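# Rest cable runway tip on landing board's blue band

## Task

Set the far end of the cable runway down onto the landing board, between its two lugs, so the runway's tip sits on the blue band. The landing board must rest across both trestles along its entire width and stick out only slightly past the trestle at its blue-band end.

## Robot and tools

Robots: four Kinova Gen3 arms (arm1 to arm4), each with a five-finger right hand and a wrist camera. The bases, in the scene frame in metres, are: arm1 at (-1.002, -0.480, 0.792), arm2 at (-0.301, 0.520, 0.768), arm3 at (0.619, -0.542, 0.801) and arm4 at (1.222, 0.498, 0.836). arm1 and arm3 sit at negative y and face roughly +y. arm2 and arm4 sit at positive y and face roughly -y. Each base faces its own +x. The tables are at z = 0.750. The hand reaches about 1.06 m from the joint-1 axis. Scene frame: metres, origin on the floor, +z up. Other arms carry on if one arm is stopped.

Hand frame: the hand point is 0.045 m in front of the palm. Its +z runs along the straight fingers, +y points out of the palm, and +x runs across the palm away from the thumb. Straight fingers reach 0.06 to 0.07 m past the point. A bracket on the little-finger side of the wrist sticks out and can strike things. With the thumb turned in front of the palm, the hand can wrap objects about 0.035 to 0.065 m thick, or handles down to about 0.025 m.

Tool move: each arm gets its own optional object, arm1 to arm4. An arm's object holds up to three things:
- "joints": absolute joint targets by name, in radians. joint1_rad, joint3_rad, joint5_rad and joint7_rad range from -6.283 to 6.283. joint2_rad ranges from -2.249 to 2.249, joint4_rad from -2.579 to 2.579 and joint6_rad from -2.099 to 2.099. The hand keys are hand_little, hand_ring, hand_middle, hand_index, hand_thumb_bend and hand_thumb_turn, each from -1 (closed, or thumb turned in front of the palm) to +1 (open, or thumb beside the palm). Two further keys are settings rather than motions: hand_force_limit, from -1 to 1, maps to about 0 to 10 N at the fingertip (15 N for the thumb). hand_speed ranges from -0.96 to 1 and reaches full speed at +0.48. A scene starts with force limit 0 and speed -0.8.
- "target": an absolute hand pose in the scene frame, given as seven numbers [x, y, z, qw, qx, qy, qz] in metres plus a quaternion. The hand moves from its current hand_target along a straight line toward this pose. "speed" sets the top speed, from 0.002 to 0.5 m/s with a default of 0.25, and turning is capped at twice that value in rad/s. When "target" is used, only the hand_ keys may appear in "joints"; any other key gets the call refused.
- "min_time_s": 0.1 to 8 s, the shortest time that arm's joint motions may take.
"cameras" is a list drawn from arm1_cam_wrist to arm4_cam_wrist, cam_high, cam_low or "all". A move with no arm parts returns the full state of every arm and all images. All parts of one action start together. Hand paths end together, within 10 s, and no action runs longer than 15 s.

wait {seconds 0 to 10} lets the scene run without new commands. zoom_image {camera, region [x0,y0,x1,y1]} enlarges part of the newest picture from that camera; the region can be at most 504x504 pixels. show_instructions shows the reference image. finished_scene ends the scene for good, and the goal must then hold without the robots.

Result lines: "move" lists the arms that were commanded. "as last shown" marks an uncommanded arm whose status lines read "not commanded". "hand" is the reported hand pose, which can be off at long reach. "hand_target" is the pose the current joint targets lead to. Status words:
- "done" means within 1 cm and 2 degrees, or 0.01 rad per joint. A joint pressed against something may also read done.
- "off_target" means the arm is at rest short of its target and may still be pushing.
- "time_out" means the joint now holds where it stopped.
- "not_followed", "joint command not followed" or "pose unreachable" means a safety check held the motion back.
hand_stopped_by gives one word per motor for little, ring, middle, index, thumb_bend and thumb_turn: moving, target, force, stalled or fault. The *_load_n values are fingertip forces in newtons, positive when the finger is pushed open; a grip that has slipped reads near 0. Joint velocities are in rad/s, and "within noise" means the arm is still. Joint torques, flange force, MOTOR HOT and OVER-TEMPERATURE FAULT lines also appear.

Gripping: a motor moves only when its target changes by 0.002 or more. It locks on reaching the target or the force limit. To grip harder, raise hand_force_limit and also send a target that is more closed. For a soft grip, use hand_speed -0.94 or lower.

Cameras: all images are 672x504. The wrist cams are fisheye and look past the fingers toward the thumb side. cam_high sits near (1.68, -0.06, 2.26) looking down, and cam_low near (1.69, -1.32, 1.01).

Avoid the following:
- Pinching another robot's fingers, or pressing two robots together; this can end the scene.
- Knocking parts off the work area or onto the floor.
- Dropping parts, even a few millimetres, or releasing them while they move.
- Slamming into fixed or heavy objects.
- Overloading the weak wrist joints: joint5 gives about 27.2, joint6 about 22.8 and joint7 about 25.8 N m. A torque over the limit stops the arm for 10 s.
- Keeping an arm stretched out or pushing for long, which heats the motors.
The arms do not stop on contact, so pull them back actively. Something may occasionally nudge a loose object.

Each tool is called after "Request:" by a JSON object that holds its "method" and its "body".

Reference images:

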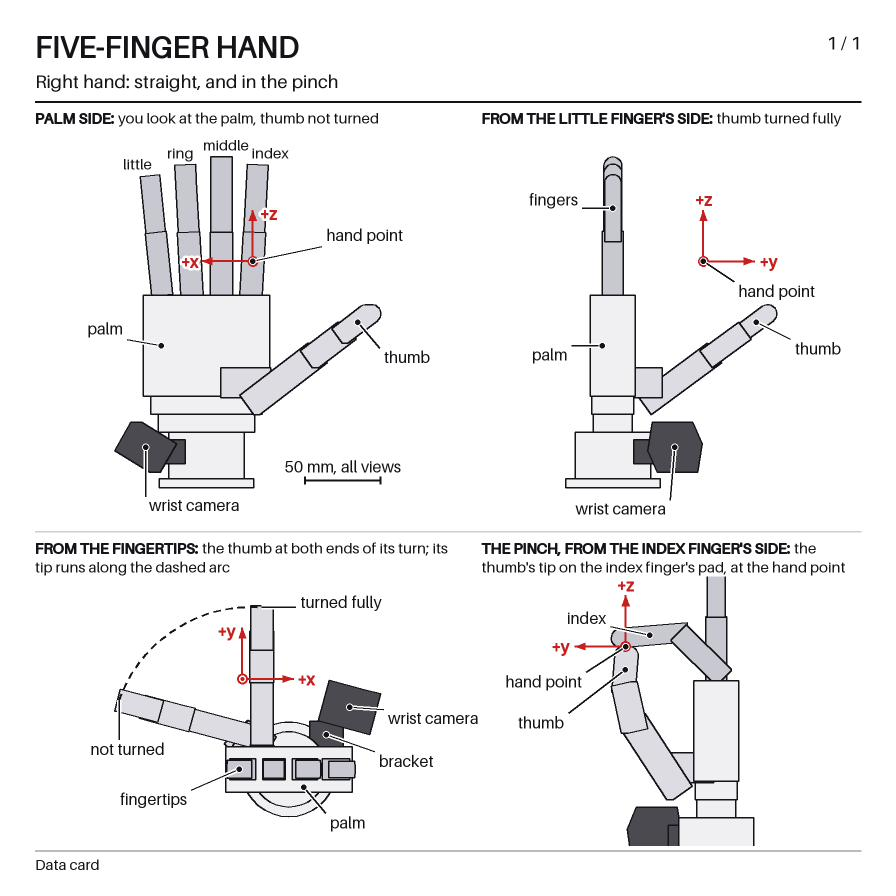

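## Session

Request:
{"method": "move", "body": {}}

Scene clock: 0.00 s.
Joint torques (N m): no reading
Motor temperatures (°C): arm1=[31 31 27 28 41 38 38] | arm2=[31 29 25 30 35 37 35] | arm3=[32 33 30 31 33 37 39] | arm4=[32 30 31 26 39 35 37]
Flange force (N): no reading
Joint velocities: within noise
arm1.joint_positions: joint1_rad=-0.047 joint2_rad=-0.363 joint3_rad=-0.061 joint4_rad=+1.518 joint5_rad=-0.039 joint6_rad=+1.949 joint7_rad=-1.788 hand_little=+1.000 hand_ring=+1.000 hand_middle=+1.000 hand_index=+1.000 hand_thumb_turn=+1.000 hand_thumb_bend=+1.000 hand_force_limit=+0.000 hand_speed=-0.800
arm1.joint_status: not commanded
arm1.hand_stopped_by: target,target,target,target,target,target
arm1.little_load_n: 0.0
arm1.ring_load_n: 0.0
arm1.middle_load_n: 0.0
arm1.index_load_n: 0.0
arm1.thumb_bend_load_n: 0.0
arm1.thumb_turn_load_n: 0.0
arm1.hand: x=-1.0346 y=-0.2815 z=+1.2756 quat_wxyz=(-0.004, +0.609, -0.793, -0.015) (m; scene frame)
arm1.hand_target: x=-1.0346 y=-0.2815 z=+1.2756 quat_wxyz=(-0.004, +0.609, -0.793, -0.015) (m; scene frame)
arm1.hand_status: not commanded
arm2.joint_positions: joint1_rad=-0.495 joint2_rad=-0.404 joint3_rad=-0.111 joint4_rad=+1.478 joint5_rad=-0.037 joint6_rad=+2.015 joint7_rad=-2.120 hand_little=+1.000 hand_ring=+1.000 hand_middle=+1.000 hand_index=+1.000 hand_thumb_turn=+1.000 hand_thumb_bend=+1.000 hand_force_limit=+0.000 hand_speed=-0.800
arm2.joint_status: not commanded
arm2.hand_stopped_by: target,target,target,target,target,target
arm2.little_load_n: 0.0
arm2.ring_load_n: 0.0
arm2.middle_load_n: 0.0
arm2.index_load_n: 0.0
arm2.thumb_bend_load_n: 0.0
arm2.thumb_turn_load_n: 0.0
arm2.hand: x=-0.1969 y=+0.3685 z=+1.2711 quat_wxyz=(-0.026, -0.727, -0.686, +0.005) (m; scene frame)
arm2.hand_target: x=-0.1969 y=+0.3685 z=+1.2711 quat_wxyz=(-0.026, -0.727, -0.686, +0.005) (m; scene frame)
arm2.hand_status: not commanded
arm3.joint_positions: joint1_rad=+0.393 joint2_rad=-0.477 joint3_rad=-0.108 joint4_rad=+1.554 joint5_rad=-0.059 joint6_rad=+1.939 joint7_rad=-2.126 hand_little=+1.000 hand_ring=+1.000 hand_middle=+1.000 hand_index=+1.000 hand_thumb_turn=+1.000 hand_thumb_bend=+1.000 hand_force_limit=+0.000 hand_speed=-0.800
arm3.joint_status: not commanded
arm3.hand_stopped_by: target,target,target,target,target,target
arm3.little_load_n: 0.0
arm3.ring_load_n: 0.0
arm3.middle_load_n: 0.0
arm3.index_load_n: 0.0
arm3.thumb_bend_load_n: 0.0
arm3.thumb_turn_load_n: 0.0
arm3.hand: x=+0.6040 y=-0.3616 z=+1.2968 quat_wxyz=(-0.029, +0.447, -0.892, -0.057) (m; scene frame)
arm3.hand_target: x=+0.6040 y=-0.3616 z=+1.2968 quat_wxyz=(-0.029, +0.447, -0.892, -0.057) (m; scene frame)
arm3.hand_status: not commanded
arm4.joint_positions: joint1_rad=+0.330 joint2_rad=-0.437 joint3_rad=-0.116 joint4_rad=+1.562 joint5_rad=-0.002 joint6_rad=+1.942 joint7_rad=-1.892 hand_little=+1.000 hand_ring=+1.000 hand_middle=+1.000 hand_index=+1.000 hand_thumb_turn=+1.000 hand_thumb_bend=+1.000 hand_force_limit=+0.000 hand_speed=-0.800
arm4.joint_status: not commanded
arm4.hand_stopped_by: target,target,target,target,target,target
arm4.little_load_n: 0.0
arm4.ring_load_n: 0.0
arm4.middle_load_n: 0.0
arm4.index_load_n: 0.0
arm4.thumb_bend_load_n: 0.0
arm4.thumb_turn_load_n: 0.0
arm4.hand: x=+1.2360 y=+0.3268 z=+1.3210 quat_wxyz=(-0.022, -0.835, -0.548, +0.043) (m; scene frame)
arm4.hand_target: x=+1.2360 y=+0.3268 z=+1.3210 quat_wxyz=(-0.022, -0.835, -0.548, +0.043) (m; scene frame)
arm4.hand_status: not commanded
pictures: arm1_cam_wrist, arm2_cam_wrist, arm3_cam_wrist, arm4_cam_wrist, cam_high, cam_low

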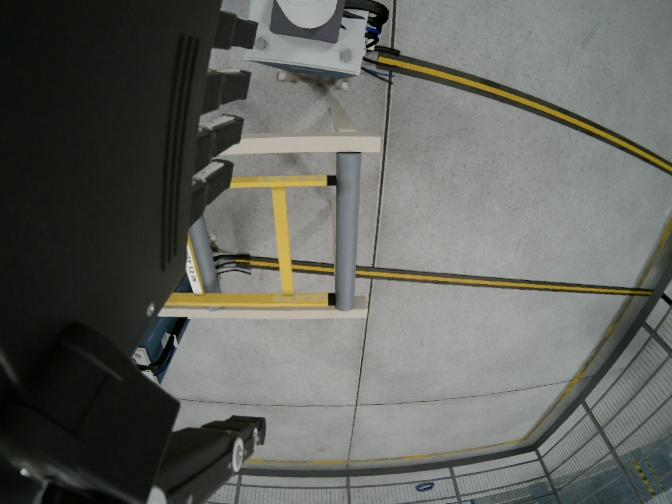

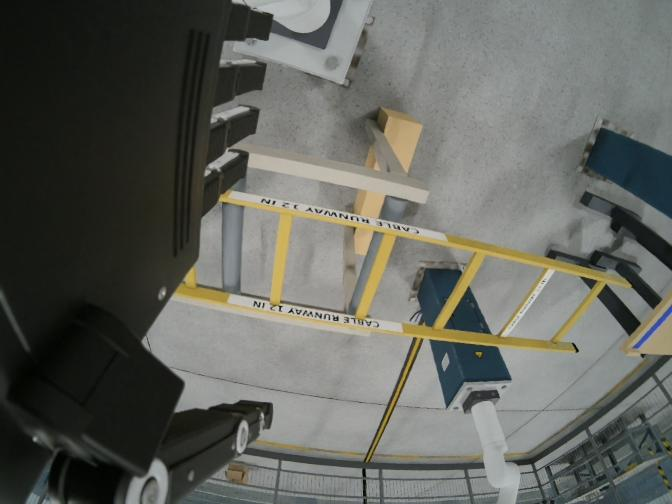

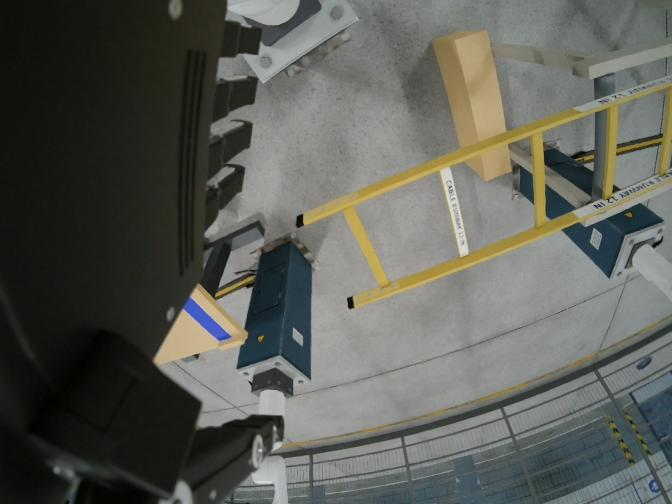

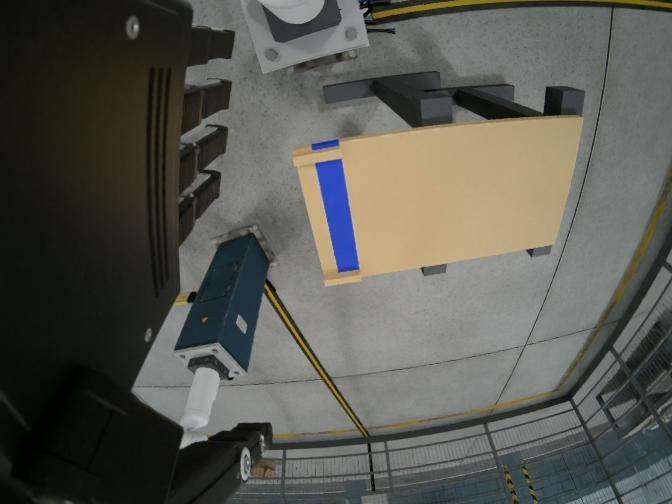

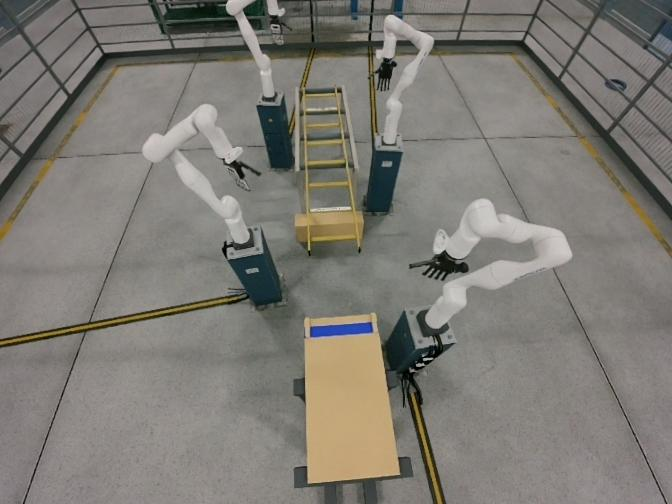

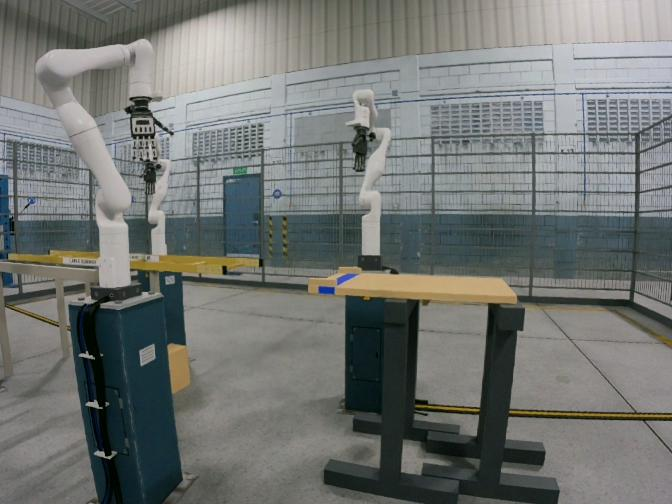

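Request:
{"method": "zoom_image", "body": {"camera": "cam_high", "region": [250, 70, 420, 270]}}

Request:
{"method": "zoom_image", "body": {"camera": "cam_high", "region": [270, 290, 450, 504]}}

Request:
{"method": "zoom_image", "body": {"camera": "cam_low", "region": [0, 200, 300, 425]}}

Request:
{"method": "zoom_image", "body": {"camera": "cam_low", "region": [290, 240, 590, 504]}}

Request:
{"method": "zoom_image", "body": {"camera": "arm1_cam_wrist", "region": [120, 80, 420, 380]}}

Request:
{"method": "zoom_image", "body": {"camera": "arm4_cam_wrist", "region": [260, 50, 640, 330]}}

Scaled by 2.520.

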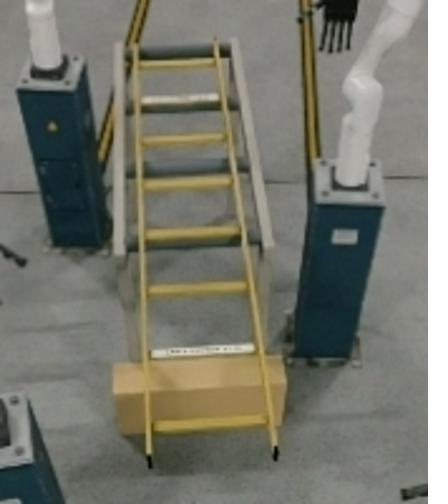

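Scaled by 2.355.

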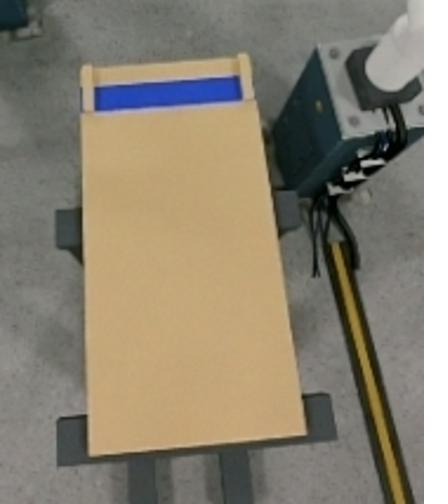

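Scaled by 1.680.

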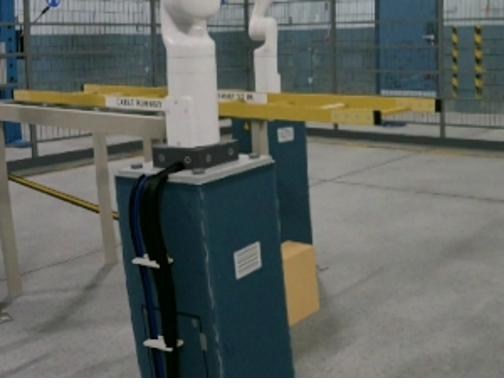

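Scaled by 1.680.

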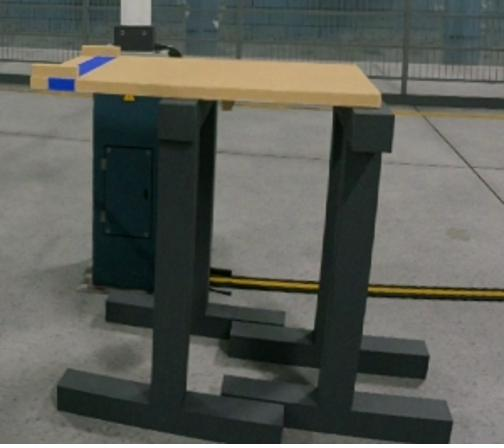

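Scaled by 1.680 from the camera's image (finer frame: 960x720).

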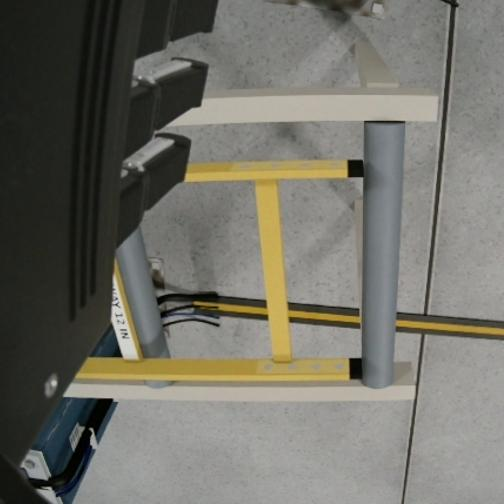

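Scaled by 1.326 from the camera's image (finer frame: 960x720).

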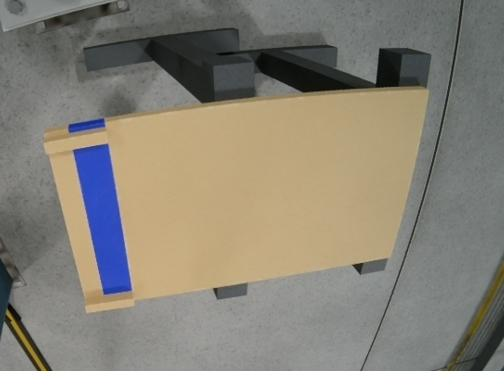

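Request:
{"method": "zoom_image", "body": {"camera": "arm3_cam_wrist", "region": [150, 150, 480, 390]}}

Request:
{"method": "zoom_image", "body": {"camera": "arm2_cam_wrist", "region": [160, 90, 660, 380]}}

Request:
{"method": "zoom_image", "body": {"camera": "arm4_cam_wrist", "region": [280, 120, 400, 300]}}

Request:
{"method": "zoom_image", "body": {"camera": "cam_low", "region": [190, 230, 380, 340]}}

Scaled by 1.527 from the camera's image (finer frame: 960x720).

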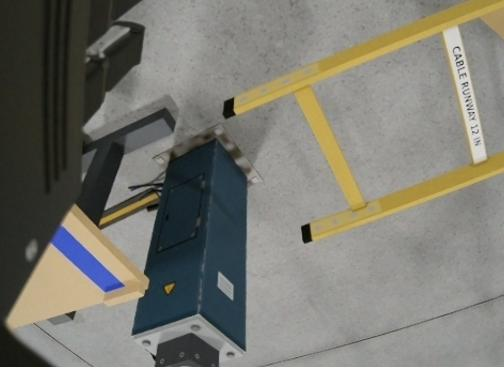

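Scaled by 1.008 from the camera's image (finer frame: 960x720).

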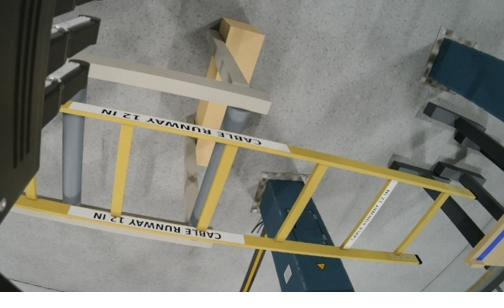

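Scaled by 2.800 from the camera's image (finer frame: 960x720).

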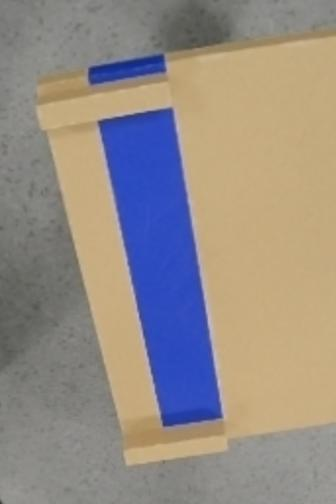

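Scaled by 2.653.

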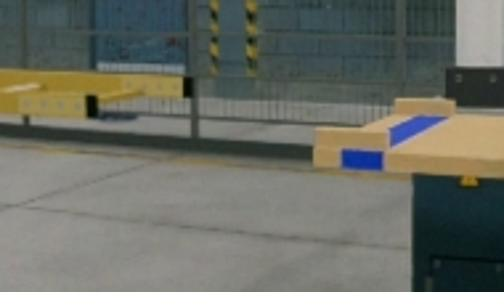

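Request:
{"method": "move", "body": {"arm4": {"joints": {"joint7_rad": 1.66, "joint1_rad": 0.6}}}}

Request:
{"method": "move", "body": {"arm4": {"target": [1.03, 0.03, 1.05, 0, 0.7071, -0.7071, 0], "speed": 0.2}, "cameras": ["arm4_cam_wrist", "cam_high", "cam_low"]}}

Scene clock: 8.00 s.
Joint torques (N m): arm1=[-1.45 0.7 1.54 -6.73 -0.17 0.1 -0.09] | arm2=[0.72 1.5 0.27 -7.89 0.32 -0.11 -0.52] | arm3=[-0.53 1.78 1.39 -10.58 -0.3 0.01 0.01] | arm4=[0.72 0.89 0.37 -9.29 0.34 -0.59 -0.33]
Motor temperatures (°C): arm1=[31 31 27 28 41 38 38] | arm2=[31 29 25 30 35 37 35] | arm3=[32 33 30 31 33 37 39] | arm4=[32 30 31 26 39 35 37]
Flange force (N): arm1=[3.0 4.1 -1.2] | arm2=[2.7 -2.5 4.3] | arm3=[4.8 1.6 13.2] | arm4=[-2.8 -0.3 6.1]
move: arm4 done
Joint velocities: within noise
arm1, arm2, arm3: as last shown
arm3.little_load_n: -0.5
arm4.joint_positions: joint1_rad=+0.600 joint2_rad=-0.437 joint3_rad=-0.116 joint4_rad=+1.562 joint5_rad=-0.002 joint6_rad=+1.942 joint7_rad=+1.660 hand_little=+1.000 hand_ring=+1.000 hand_middle=+1.000 hand_index=+1.000 hand_thumb_turn=+1.000 hand_thumb_bend=+1.000 hand_force_limit=+0.000 hand_speed=-0.800
arm4.joint_status: all done
arm4.hand_stopped_by: target,target,target,target,target,target
arm4.little_load_n: 0.0
arm4.ring_load_n: 0.0
arm4.middle_load_n: 0.0
arm4.index_load_n: 0.0
arm4.thumb_bend_load_n: 0.0
arm4.thumb_turn_load_n: 0.0
arm4.hand: x=+1.1102 y=+0.4361 z=+1.3183 quat_wxyz=(+0.046, +0.606, -0.794, +0.008)
arm4.hand_target: x=+1.1102 y=+0.4361 z=+1.3183 quat_wxyz=(+0.046, +0.606, -0.794, +0.008)
arm4.hand_status: not commanded
pictures: none

Scene clock: 11.07 s.
Joint torques (N m): arm1=[-1.46 0.78 1.52 -6.73 -0.19 0.13 -0.1] | arm2=[0.71 1.45 0.23 -7.86 0.33 -0.14 -0.49] | arm3=[-0.53 1.78 1.4 -10.57 -0.29 0 0] | arm4=[0.57 -18.28 -0.5 -9.4 0.27 -0.37 -0.3]
Motor temperatures (°C): arm1=[31 31 27 28 41 38 38] | arm2=[31 29 25 30 35 37 35] | arm3=[32 33 30 31 33 37 39] | arm4=[32 30 31 26 39 35 37]
Flange force (N): arm1=[3.1 4.0 -1.0] | arm2=[2.6 -2.5 4.0] | arm3=[4.8 1.6 13.1] | arm4=[-5.0 -2.1 2.8]
move: arm4 done
Joint velocities: within noise
arm1, arm2, arm3: as last shown
arm3.little_load_n: 0.0
arm3.index_load_n: 0.5
arm4.joint_positions: joint1_rad=+0.472 joint2_rad=+0.583 joint3_rad=-0.231 joint4_rad=+1.346 joint5_rad=+0.143 joint6_rad=+1.243 joint7_rad=+1.664 hand_little=+1.000 hand_ring=+1.000 hand_middle=+1.000 hand_index=+1.000 hand_thumb_turn=+1.000 hand_thumb_bend=+1.000 hand_force_limit=+0.000 hand_speed=-0.800
arm4.joint_status: not commanded
arm4.hand_stopped_by: target,target,target,target,target,target
arm4.little_load_n: 0.0
arm4.ring_load_n: 0.0
arm4.middle_load_n: 0.0
arm4.index_load_n: 0.0
arm4.thumb_bend_load_n: 0.0
arm4.thumb_turn_load_n: 0.0
arm4.hand: x=+1.0300 y=+0.0300 z=+1.0500 quat_wxyz=(+0.000, +0.707, -0.707, +0.000)
arm4.hand_target: x=+1.0300 y=+0.0300 z=+1.0500 quat_wxyz=(+0.000, +0.707, -0.707, +0.000)
arm4.hand_status: done (0.000 m and 0.0 deg from the pose sent, 0.493 m and 16.3 deg at the start)
arm4_cam_wrist: T_world_to_cam=[[-0.96657, -0.25039, 0.05523, 0.94157], [-0.1857, 0.83213, 0.52257, -0.37948], [-0.1768, 0.49484, -0.85081, 1.17738]] pos_world=[1.04779, -0.03108, 1.14802]

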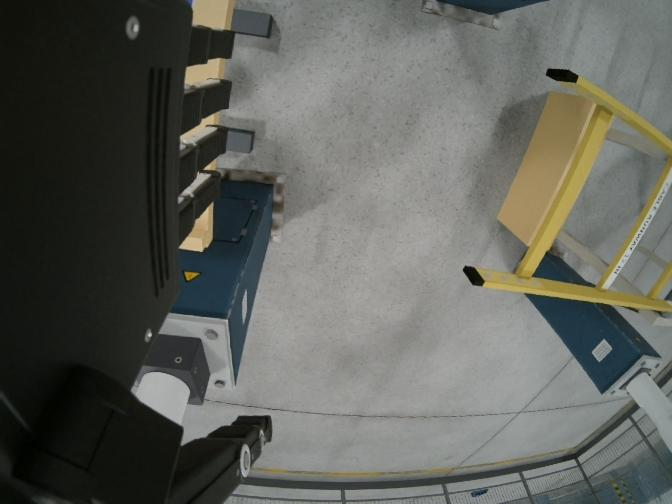

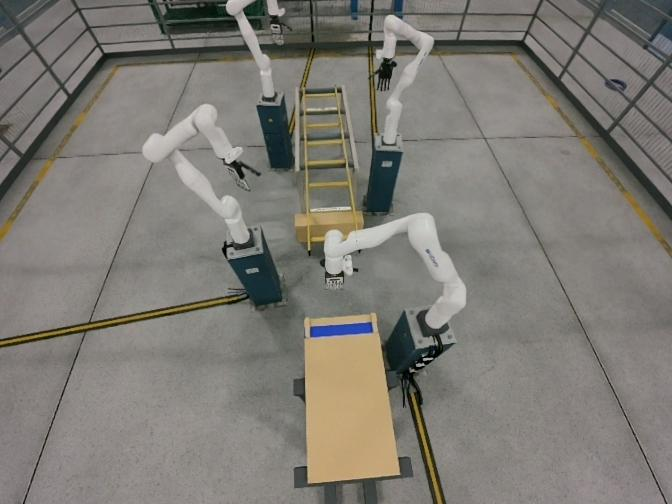

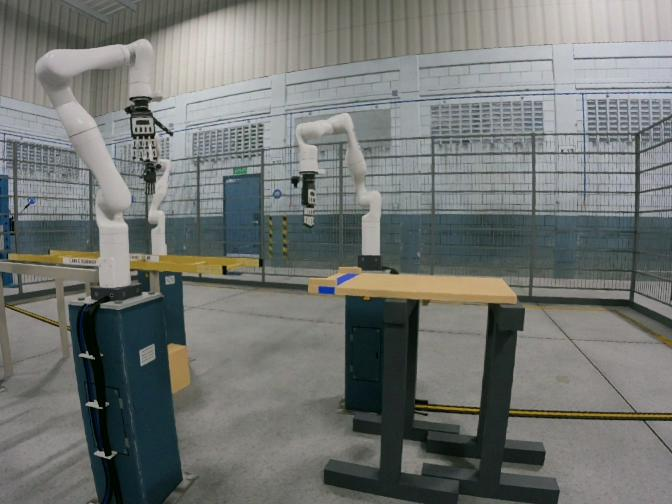

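Request:
{"method": "zoom_image", "body": {"camera": "arm4_cam_wrist", "region": [440, 40, 672, 320]}}

Request:
{"method": "move", "body": {"arm4": {"target": [1.03, 0.027, 0.717, 0, 0.7071, -0.7071, 0], "speed": 0.2}, "cameras": ["arm4_cam_wrist", "cam_high", "cam_low"]}}

Scaled by 1.800 from the camera's image (finer frame: 960x720).

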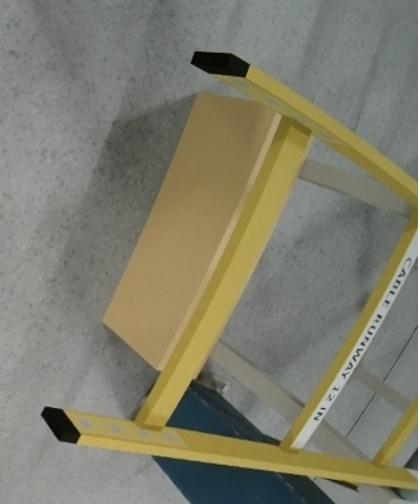

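Scene clock: 13.47 s.
Joint torques (N m): arm1=[-1.48 0.78 1.58 -6.7 -0.19 0.12 -0.14] | arm2=[0.7 1.47 0.26 -7.9 0.32 -0.14 -0.51] | arm3=[-0.52 1.81 1.38 -10.58 -0.31 0.02 0.04] | arm4=[0.51 -21.2 -0.33 -5.48 0.3 -0.38 -0.32]
Motor temperatures (°C): arm1=[31 31 27 28 41 38 38] | arm2=[31 29 25 30 35 37 35] | arm3=[32 33 30 31 33 37 39] | arm4=[32 30 31 26 39 35 37]
Flange force (N): arm1=[3.1 4.0 -1.2] | arm2=[2.7 -2.5 4.2] | arm3=[4.9 1.6 13.2] | arm4=[-4.2 -2.1 -0.6]
move: arm4 done
Joint velocities: within noise
arm1, arm2, arm3: as last shown
arm2.thumb_bend_load_n: -0.5
arm3.index_load_n: 0.0
arm4.joint_positions: joint1_rad=+0.425 joint2_rad=+1.107 joint3_rad=-0.140 joint4_rad=+1.552 joint5_rad=+0.275 joint6_rad=+0.517 joint7_rad=+1.555 hand_little=+1.000 hand_ring=+1.000 hand_middle=+1.000 hand_index=+1.000 hand_thumb_turn=+1.000 hand_thumb_bend=+1.000 hand_force_limit=+0.000 hand_speed=-0.800
arm4.joint_status: not commanded
arm4.hand_stopped_by: target,target,target,target,target,target
arm4.little_load_n: 0.0
arm4.ring_load_n: 0.0
arm4.middle_load_n: 0.0
arm4.index_load_n: 0.0
arm4.thumb_bend_load_n: 0.0
arm4.thumb_turn_load_n: 0.0
arm4.hand: x=+1.0300 y=+0.0270 z=+0.7170 quat_wxyz=(+0.000, +0.707, -0.707, +0.000)
arm4.hand_target: x=+1.0300 y=+0.0270 z=+0.7170 quat_wxyz=(+0.000, +0.707, -0.707, +0.000)
arm4.hand_status: done (0.000 m and 0.0 deg from the pose sent, 0.333 m and 0.0 deg at the start)
arm4_cam_wrist: T_world_to_cam=[[-0.96657, -0.25039, 0.05523, 0.95922], [-0.1857, 0.83213, 0.52257, -0.20297], [-0.1768, 0.49484, -0.85081, 0.89554]] pos_world=[1.04779, -0.03408, 0.81502]

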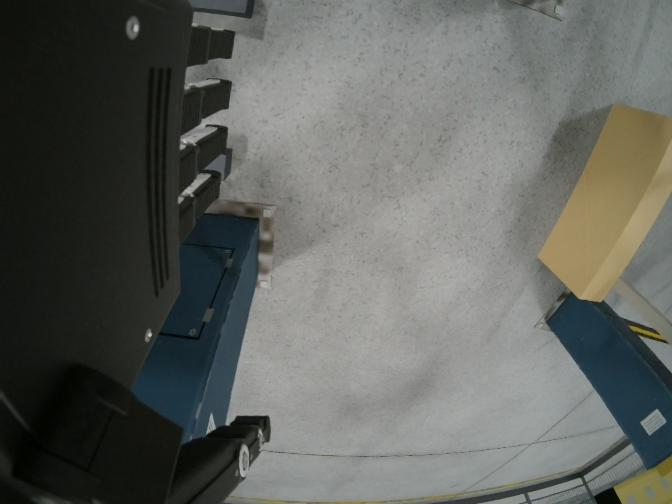

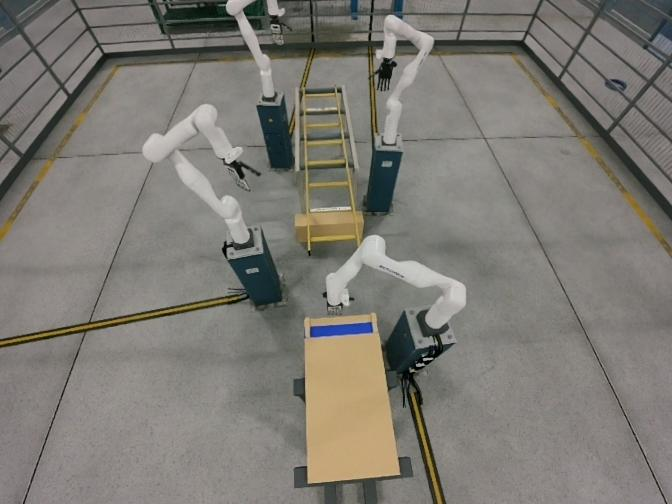

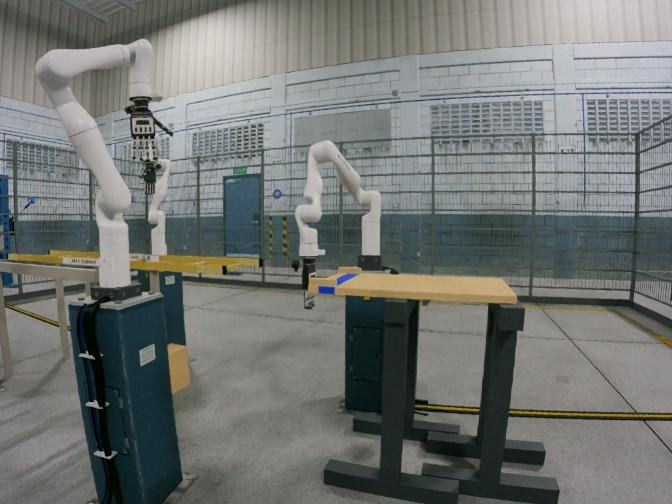

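Request:
{"method": "zoom_image", "body": {"camera": "cam_low", "region": [260, 220, 420, 340]}}

Request:
{"method": "move", "body": {"arm4": {"target": [1.11, 0.027, 0.717, 0, 0.7071, -0.7071, 0], "speed": 0.05}, "cameras": ["cam_high", "cam_low"]}}

Request:
{"method": "zoom_image", "body": {"camera": "cam_low", "region": [260, 220, 420, 340]}}

Request:
{"method": "zoom_image", "body": {"camera": "cam_high", "region": [270, 280, 450, 504]}}

Scaled by 3.150.

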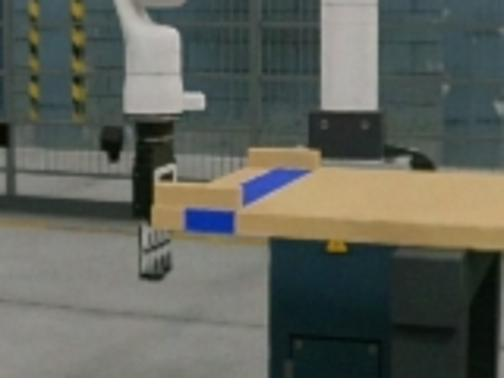

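Scene clock: 15.70 s.
Joint torques (N m): arm1=[-1.52 0.77 1.54 -6.78 -0.13 0.13 -0.15] | arm2=[0.67 1.52 0.23 -7.95 0.33 -0.15 -0.48] | arm3=[-0.57 1.79 1.42 -10.57 -0.29 0.01 0] | arm4=[-3.28 -20.61 -4.42 -4.73 -0.96 -0.72 -0.64]
Motor temperatures (°C): arm1=[31 31 27 28 41 38 38] | arm2=[31 29 25 30 35 37 35] | arm3=[32 33 30 31 33 37 39] | arm4=[32 30 31 26 39 35 37]
Flange force (N): arm1=[3.1 3.9 -0.9] | arm2=[2.8 -2.6 4.4] | arm3=[4.9 1.7 13.2] | arm4=[-3.8 6.9 -0.1]
move: arm4 done
Joint velocities: within noise
arm1, arm2, arm3: as last shown
arm2.little_load_n: 0.5
arm4.joint_positions: joint1_rad=+0.259 joint2_rad=+1.092 joint3_rad=-0.116 joint4_rad=+1.607 joint5_rad=+0.244 joint6_rad=+0.473 joint7_rad=+1.420 hand_little=+1.000 hand_ring=+1.000 hand_middle=+1.000 hand_index=+1.000 hand_thumb_turn=+1.000 hand_thumb_bend=+1.000 hand_force_limit=+0.000 hand_speed=-0.800
arm4.joint_status: not commanded
arm4.hand_stopped_by: target,target,target,target,target,target
arm4.little_load_n: 0.0
arm4.ring_load_n: 0.0
arm4.middle_load_n: 0.0
arm4.index_load_n: 0.0
arm4.thumb_bend_load_n: 0.0
arm4.thumb_turn_load_n: 0.0
arm4.hand: x=+1.1100 y=+0.0270 z=+0.7170 quat_wxyz=(+0.000, +0.707, -0.707, +0.000)
arm4.hand_target: x=+1.1100 y=+0.0270 z=+0.7170 quat_wxyz=(+0.000, +0.707, -0.707, +0.000)
arm4.hand_status: done (0.000 m and 0.0 deg from the pose sent, 0.080 m and 0.0 deg at the start)

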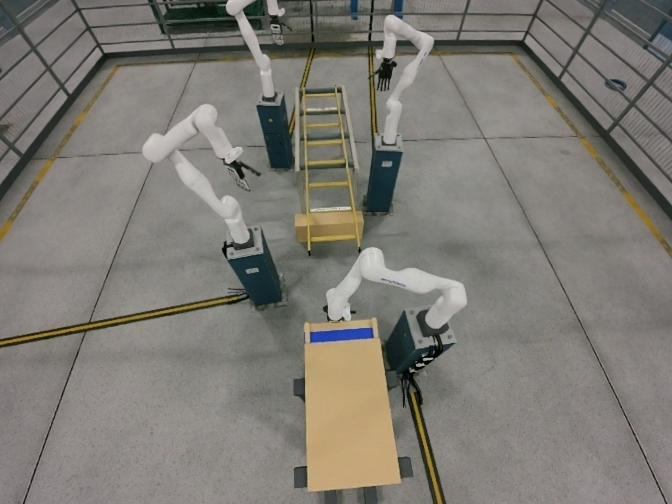

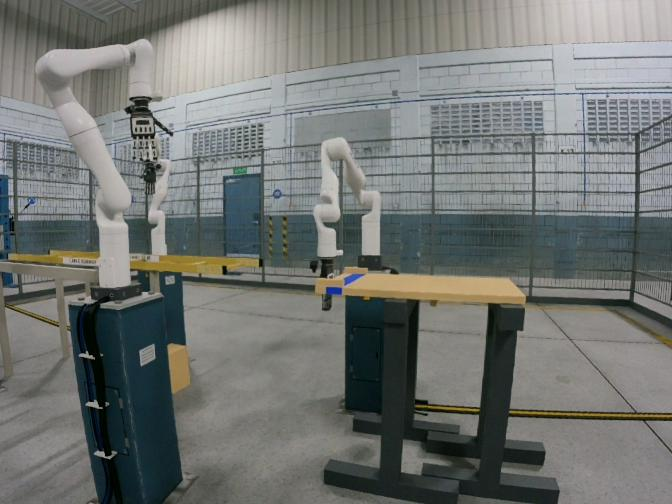

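Scaled by 3.150.

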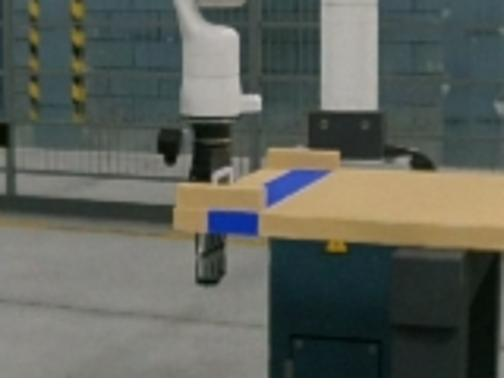

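Scaled by 2.250.

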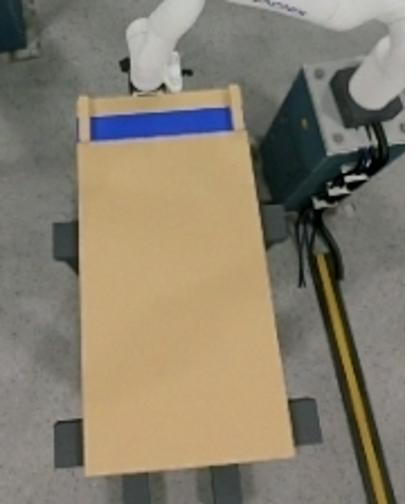

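Request:
{"method": "move", "body": {"arm4": {"target": [1.095, 0.04, 0.717, 0, 0.7071, -0.7071, 0], "speed": 0.1}}}

Request:
{"method": "move", "body": {"arm4": {"target": [1.1, 0.055, 0.717, 0, 0.7071, -0.7071, 0], "speed": 0.1}}}

Request:
{"method": "move", "body": {"arm4": {"target": [1.22, 0.055, 0.717, 0, 0.7071, -0.7071, 0], "speed": 0.05}, "cameras": ["cam_high", "cam_low"]}}

Request:
{"method": "zoom_image", "body": {"camera": "cam_high", "region": [270, 280, 450, 504]}}

Scene clock: 16.97 s.
Joint torques (N m): arm1=[-1.51 0.79 1.59 -6.67 -0.16 0.14 -0.12] | arm2=[0.7 1.52 0.26 -7.87 0.33 -0.13 -0.49] | arm3=[-0.54 1.8 1.41 -10.54 -0.3 -0.01 0.01] | arm4=[0.61 -20.46 -0.11 -4.94 0.26 -0.37 -0.29]
Motor temperatures (°C): arm1=[31 31 27 28 41 38 38] | arm2=[31 29 25 30 35 37 35] | arm3=[32 33 30 31 33 37 39] | arm4=[32 30 31 26 39 35 37]
Flange force (N): arm1=[3.1 4.2 -1.2] | arm2=[2.8 -2.5 4.1] | arm3=[4.9 1.7 13.0] | arm4=[-4.1 -1.8 -0.5]
move: arm4 done
Joint velocities: within noise
arm1, arm2, arm3: as last shown
arm2.little_load_n: 0.0
arm2.middle_load_n: -0.5
arm2.thumb_bend_load_n: 0.0
arm4.joint_positions: joint1_rad=+0.290 joint2_rad=+1.080 joint3_rad=-0.113 joint4_rad=+1.650 joint5_rad=+0.254 joint6_rad=+0.442 joint7_rad=+1.439 hand_little=+1.000 hand_ring=+1.000 hand_middle=+1.000 hand_index=+1.000 hand_thumb_turn=+1.000 hand_thumb_bend=+1.000 hand_force_limit=+0.000 hand_speed=-0.800
arm4.joint_status: not commanded
arm4.hand_stopped_by: target,target,target,target,target,target
arm4.little_load_n: 0.0
arm4.ring_load_n: 0.0
arm4.middle_load_n: 0.0
arm4.index_load_n: 0.0
arm4.thumb_bend_load_n: 0.0
arm4.thumb_turn_load_n: 0.0
arm4.hand: x=+1.0950 y=+0.0400 z=+0.7170 quat_wxyz=(+0.000, +0.707, -0.707, +0.000)
arm4.hand_target: x=+1.0950 y=+0.0400 z=+0.7170 quat_wxyz=(+0.000, +0.707, -0.707, +0.000)
arm4.hand_status: done (0.000 m and 0.0 deg from the pose sent, 0.020 m and 0.0 deg at the start)
pictures: none

Scene clock: 17.93 s.
Joint torques (N m): arm1=[-1.53 0.81 1.65 -6.81 -0.18 0.1 -0.1] | arm2=[0.69 1.55 0.26 -7.94 0.31 -0.13 -0.52] | arm3=[-0.56 1.8 1.39 -10.57 -0.3 0.01 0.01] | arm4=[0.56 -20.04 -0.1 -4.61 0.26 -0.37 -0.31]
Motor temperatures (°C): arm1=[31 31 27 28 41 38 38] | arm2=[31 29 25 30 35 37 35] | arm3=[32 33 30 31 33 37 39] | arm4=[32 30 31 26 39 35 37]
Flange force (N): arm1=[3.4 4.4 -0.8] | arm2=[2.8 -2.6 4.4] | arm3=[4.9 1.6 13.2] | arm4=[-4.0 -1.7 -0.4]
move: arm4 done
Joint velocities: within noise
arm1, arm2, arm3: as last shown
arm1.thumb_bend_load_n: -0.5
arm2.little_load_n: -0.5
arm2.middle_load_n: 0.0
arm2.thumb_turn_load_n: -0.5
arm4.joint_positions: joint1_rad=+0.278 joint2_rad=+1.065 joint3_rad=-0.104 joint4_rad=+1.708 joint5_rad=+0.256 joint6_rad=+0.398 joint7_rad=+1.424 hand_little=+1.000 hand_ring=+1.000 hand_middle=+1.000 hand_index=+1.000 hand_thumb_turn=+1.000 hand_thumb_bend=+1.000 hand_force_limit=+0.000 hand_speed=-0.800
arm4.joint_status: not commanded
arm4.hand_stopped_by: target,target,target,target,target,target
arm4.little_load_n: 0.0
arm4.ring_load_n: 0.0
arm4.middle_load_n: 0.0
arm4.index_load_n: 0.0
arm4.thumb_bend_load_n: -0.5
arm4.thumb_turn_load_n: 0.0
arm4.hand: x=+1.1000 y=+0.0550 z=+0.7170 quat_wxyz=(+0.000, +0.707, -0.707, +0.000)
arm4.hand_target: x=+1.1000 y=+0.0550 z=+0.7170 quat_wxyz=(+0.000, +0.707, -0.707, +0.000)
arm4.hand_status: done (0.000 m and 0.0 deg from the pose sent, 0.016 m and 0.0 deg at the start)
pictures: none

Scene clock: 20.83 s.
Joint torques (N m): arm1=[-1.51 0.77 1.53 -6.73 -0.13 0.12 -0.1] | arm2=[0.69 1.49 0.24 -7.88 0.31 -0.15 -0.5] | arm3=[-0.54 1.8 1.4 -10.57 -0.3 0.01 0.02] | arm4=[-3.9 -19.61 -4.77 -5.31 -0.62 -1.28 -0.32]
Motor temperatures (°C): arm1=[31 31 27 28 41 38 38] | arm2=[31 29 25 30 35 37 35] | arm3=[32 33 30 31 33 37 39] | arm4=[32 30 31 26 39 35 37]
Flange force (N): arm1=[3.1 4.1 -1.1] | arm2=[2.7 -2.5 4.1] | arm3=[4.9 1.6 13.2] | arm4=[-4.5 9.0 -2.3]
move: arm4 done
Joint velocities: within noise
arm1, arm2, arm3: as last shown
arm1.thumb_bend_load_n: 0.0
arm2.little_load_n: 0.0
arm2.thumb_turn_load_n: 0.0
arm4.joint_positions: joint1_rad=+0.010 joint2_rad=+1.066 joint3_rad=-0.076 joint4_rad=+1.709 joint5_rad=+0.186 joint6_rad=+0.391 joint7_rad=+1.235 hand_little=+1.000 hand_ring=+1.000 hand_middle=+1.000 hand_index=+1.000 hand_thumb_turn=+1.000 hand_thumb_bend=+1.000 hand_force_limit=+0.000 hand_speed=-0.800
arm4.joint_status: not commanded
arm4.hand_stopped_by: target,target,target,target,target,target
arm4.little_load_n: 0.0
arm4.ring_load_n: 0.0
arm4.middle_load_n: 0.0
arm4.index_load_n: 0.0
arm4.thumb_bend_load_n: 0.0
arm4.thumb_turn_load_n: 0.0
arm4.hand: x=+1.2200 y=+0.0550 z=+0.7170 quat_wxyz=(+0.000, +0.707, -0.707, +0.000)
arm4.hand_target: x=+1.2200 y=+0.0550 z=+0.7170 quat_wxyz=(+0.000, +0.707, -0.707, +0.000)
arm4.hand_status: done (0.000 m and 0.0 deg from the pose sent, 0.120 m and 0.0 deg at the start)

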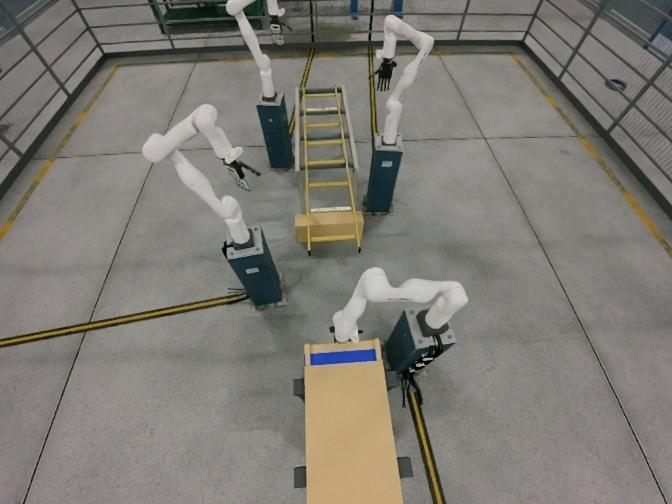

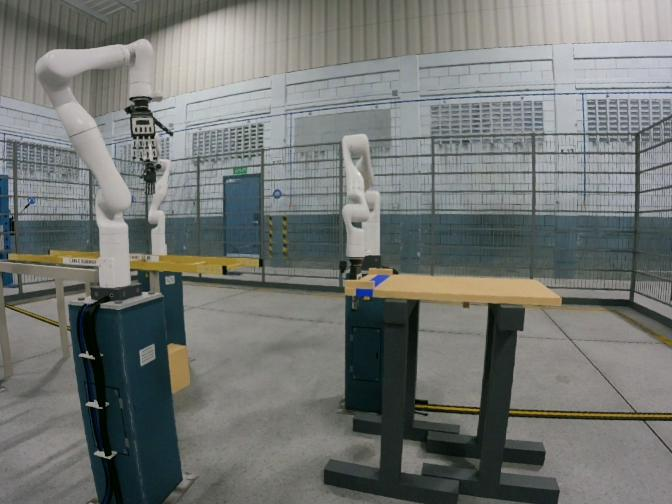

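Scaled by 2.250.

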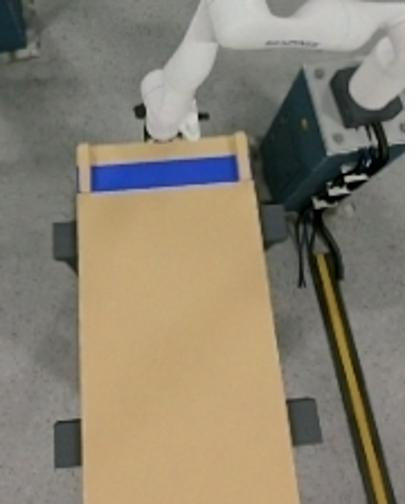

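Request:
{"method": "move", "body": {"arm4": {"target": [1.325, 0.055, 0.717, 0, 0.7071, -0.7071, 0], "speed": 0.05}, "cameras": ["cam_high", "cam_low"]}}

Request:
{"method": "zoom_image", "body": {"camera": "cam_high", "region": [270, 280, 450, 504]}}

Request:
{"method": "zoom_image", "body": {"camera": "cam_low", "region": [320, 220, 620, 400]}}

Scene clock: 23.60 s.
Joint torques (N m): arm1=[-1.59 0.72 1.65 -6.71 -0.15 0.1 -0.09] | arm2=[0.72 1.48 0.24 -7.91 0.33 -0.14 -0.46] | arm3=[-0.55 1.79 1.38 -10.59 -0.31 0.01 0] | arm4=[-12.02 -24.03 -13.67 -10.25 -3.24 -3.67 -0.98]
Motor temperatures (°C): arm1=[31 31 27 28 41 38 38] | arm2=[31 29 25 30 35 37 35] | arm3=[32 33 30 31 33 37 39] | arm4=[32 30 31 26 39 35 37]
Flange force (N): arm1=[3.1 4.5 -1.3] | arm2=[2.7 -2.4 4.2] | arm3=[4.8 1.5 13.2] | arm4=[-3.9 28.5 0.1]
move: arm4 done
Joint velocities: within noise
arm1.joint_positions: joint1_rad=-0.047 joint2_rad=-0.363 joint3_rad=-0.061 joint4_rad=+1.518 joint5_rad=-0.039 joint6_rad=+1.949 joint7_rad=-1.788 hand_little=+1.000 hand_ring=+1.000 hand_middle=+1.000 hand_index=+1.000 hand_thumb_turn=+1.000 hand_thumb_bend=+1.000 hand_force_limit=+0.000 hand_speed=-0.800
arm1.joint_status: not commanded
arm1.hand_stopped_by: target,target,target,target,target,target
arm1.little_load_n: 0.0
arm1.ring_load_n: 0.0
arm1.middle_load_n: 0.0
arm1.index_load_n: 0.0
arm1.thumb_bend_load_n: 0.0
arm1.thumb_turn_load_n: 0.0
arm1.hand: x=-1.0346 y=-0.2815 z=+1.2756 quat_wxyz=(-0.004, +0.609, -0.793, -0.015)
arm1.hand_target: x=-1.0346 y=-0.2815 z=+1.2756 quat_wxyz=(-0.004, +0.609, -0.793, -0.015)
arm1.hand_status: not commanded
arm2.joint_positions: joint1_rad=-0.495 joint2_rad=-0.404 joint3_rad=-0.111 joint4_rad=+1.478 joint5_rad=-0.037 joint6_rad=+2.015 joint7_rad=-2.120 hand_little=+1.000 hand_ring=+1.000 hand_middle=+1.000 hand_index=+1.000 hand_thumb_turn=+1.000 hand_thumb_bend=+1.000 hand_force_limit=+0.000 hand_speed=-0.800
arm2.joint_status: not commanded
arm2.hand_stopped_by: target,target,target,target,target,target
arm2.little_load_n: 0.0
arm2.ring_load_n: 0.0
arm2.middle_load_n: 0.0
arm2.index_load_n: 0.0
arm2.thumb_bend_load_n: 0.0
arm2.thumb_turn_load_n: 0.0
arm2.hand: x=-0.1969 y=+0.3685 z=+1.2711 quat_wxyz=(-0.026, -0.727, -0.686, +0.005)
arm2.hand_target: x=-0.1969 y=+0.3685 z=+1.2711 quat_wxyz=(-0.026, -0.727, -0.686, +0.005)
arm2.hand_status: not commanded
arm3.joint_positions: joint1_rad=+0.393 joint2_rad=-0.477 joint3_rad=-0.108 joint4_rad=+1.554 joint5_rad=-0.059 joint6_rad=+1.939 joint7_rad=-2.126 hand_little=+1.000 hand_ring=+1.000 hand_middle=+1.000 hand_index=+1.000 hand_thumb_turn=+1.000 hand_thumb_bend=+1.000 hand_force_limit=+0.000 hand_speed=-0.800
arm3.joint_status: not commanded
arm3.hand_stopped_by: target,target,target,target,target,target
arm3.little_load_n: 0.0
arm3.ring_load_n: 0.0
arm3.middle_load_n: 0.0
arm3.index_load_n: 0.0
arm3.thumb_bend_load_n: 0.0
arm3.thumb_turn_load_n: 0.0
arm3.hand: x=+0.6040 y=-0.3616 z=+1.2968 quat_wxyz=(-0.029, +0.447, -0.892, -0.057)
arm3.hand_target: x=+0.6040 y=-0.3616 z=+1.2968 quat_wxyz=(-0.029, +0.447, -0.892, -0.057)
arm3.hand_status: not commanded
arm4.joint_positions: joint1_rad=-0.206 joint2_rad=+1.089 joint3_rad=-0.062 joint4_rad=+1.620 joint5_rad=+0.126 joint6_rad=+0.454 joint7_rad=+1.086 hand_little=+1.000 hand_ring=+1.000 hand_middle=+1.000 hand_index=+1.000 hand_thumb_turn=+1.000 hand_thumb_bend=+1.000 hand_force_limit=+0.000 hand_speed=-0.800
arm4.joint_status: not commanded
arm4.hand_stopped_by: target,target,target,target,target,target
arm4.little_load_n: 0.0
arm4.ring_load_n: 0.0
arm4.middle_load_n: 0.0
arm4.index_load_n: 0.0
arm4.thumb_bend_load_n: 0.0
arm4.thumb_turn_load_n: 0.0
arm4.hand: x=+1.3249 y=+0.0550 z=+0.7170 quat_wxyz=(+0.000, +0.707, -0.707, +0.000)
arm4.hand_target: x=+1.3250 y=+0.0550 z=+0.7170 quat_wxyz=(+0.000, +0.707, -0.707, +0.000)
arm4.hand_status: done (0.000 m and 0.0 deg from the pose sent, 0.105 m and 0.0 deg at the start)

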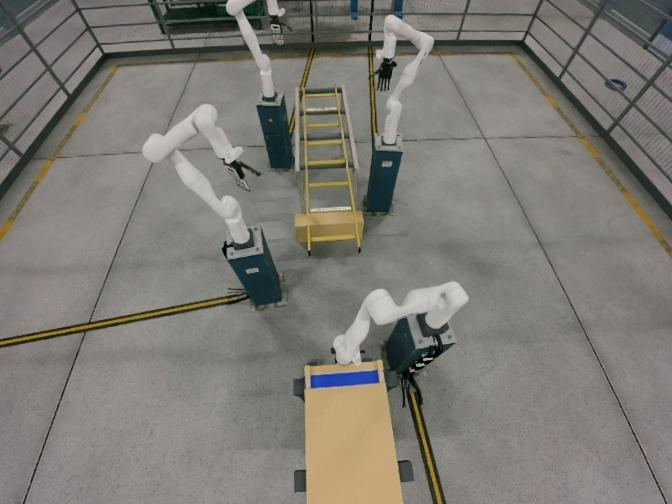

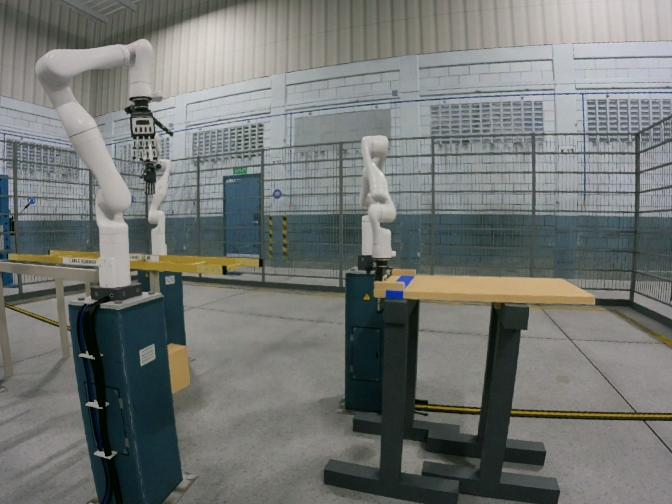

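Scaled by 2.250.

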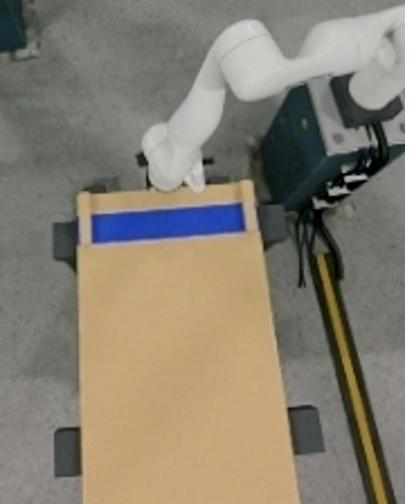

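Scaled by 1.680.

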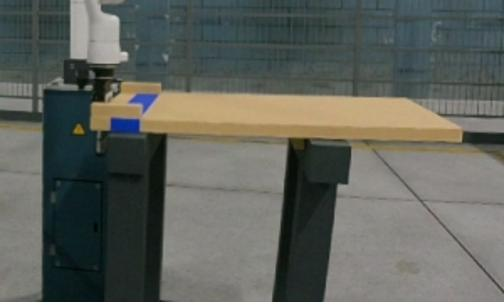

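Request:
{"method": "zoom_image", "body": {"camera": "cam_low", "region": [360, 260, 560, 340]}}

Request:
{"method": "zoom_image", "body": {"camera": "cam_low", "region": [470, 290, 550, 340]}}

Scaled by 2.520.

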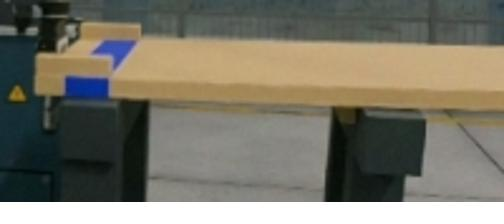

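Scaled by 6.300.

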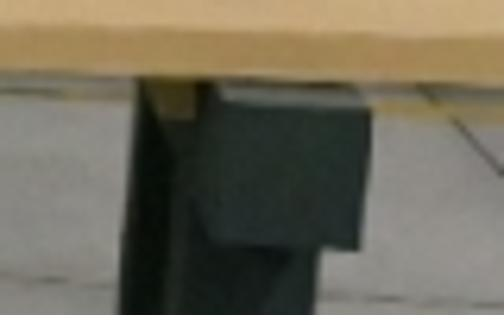

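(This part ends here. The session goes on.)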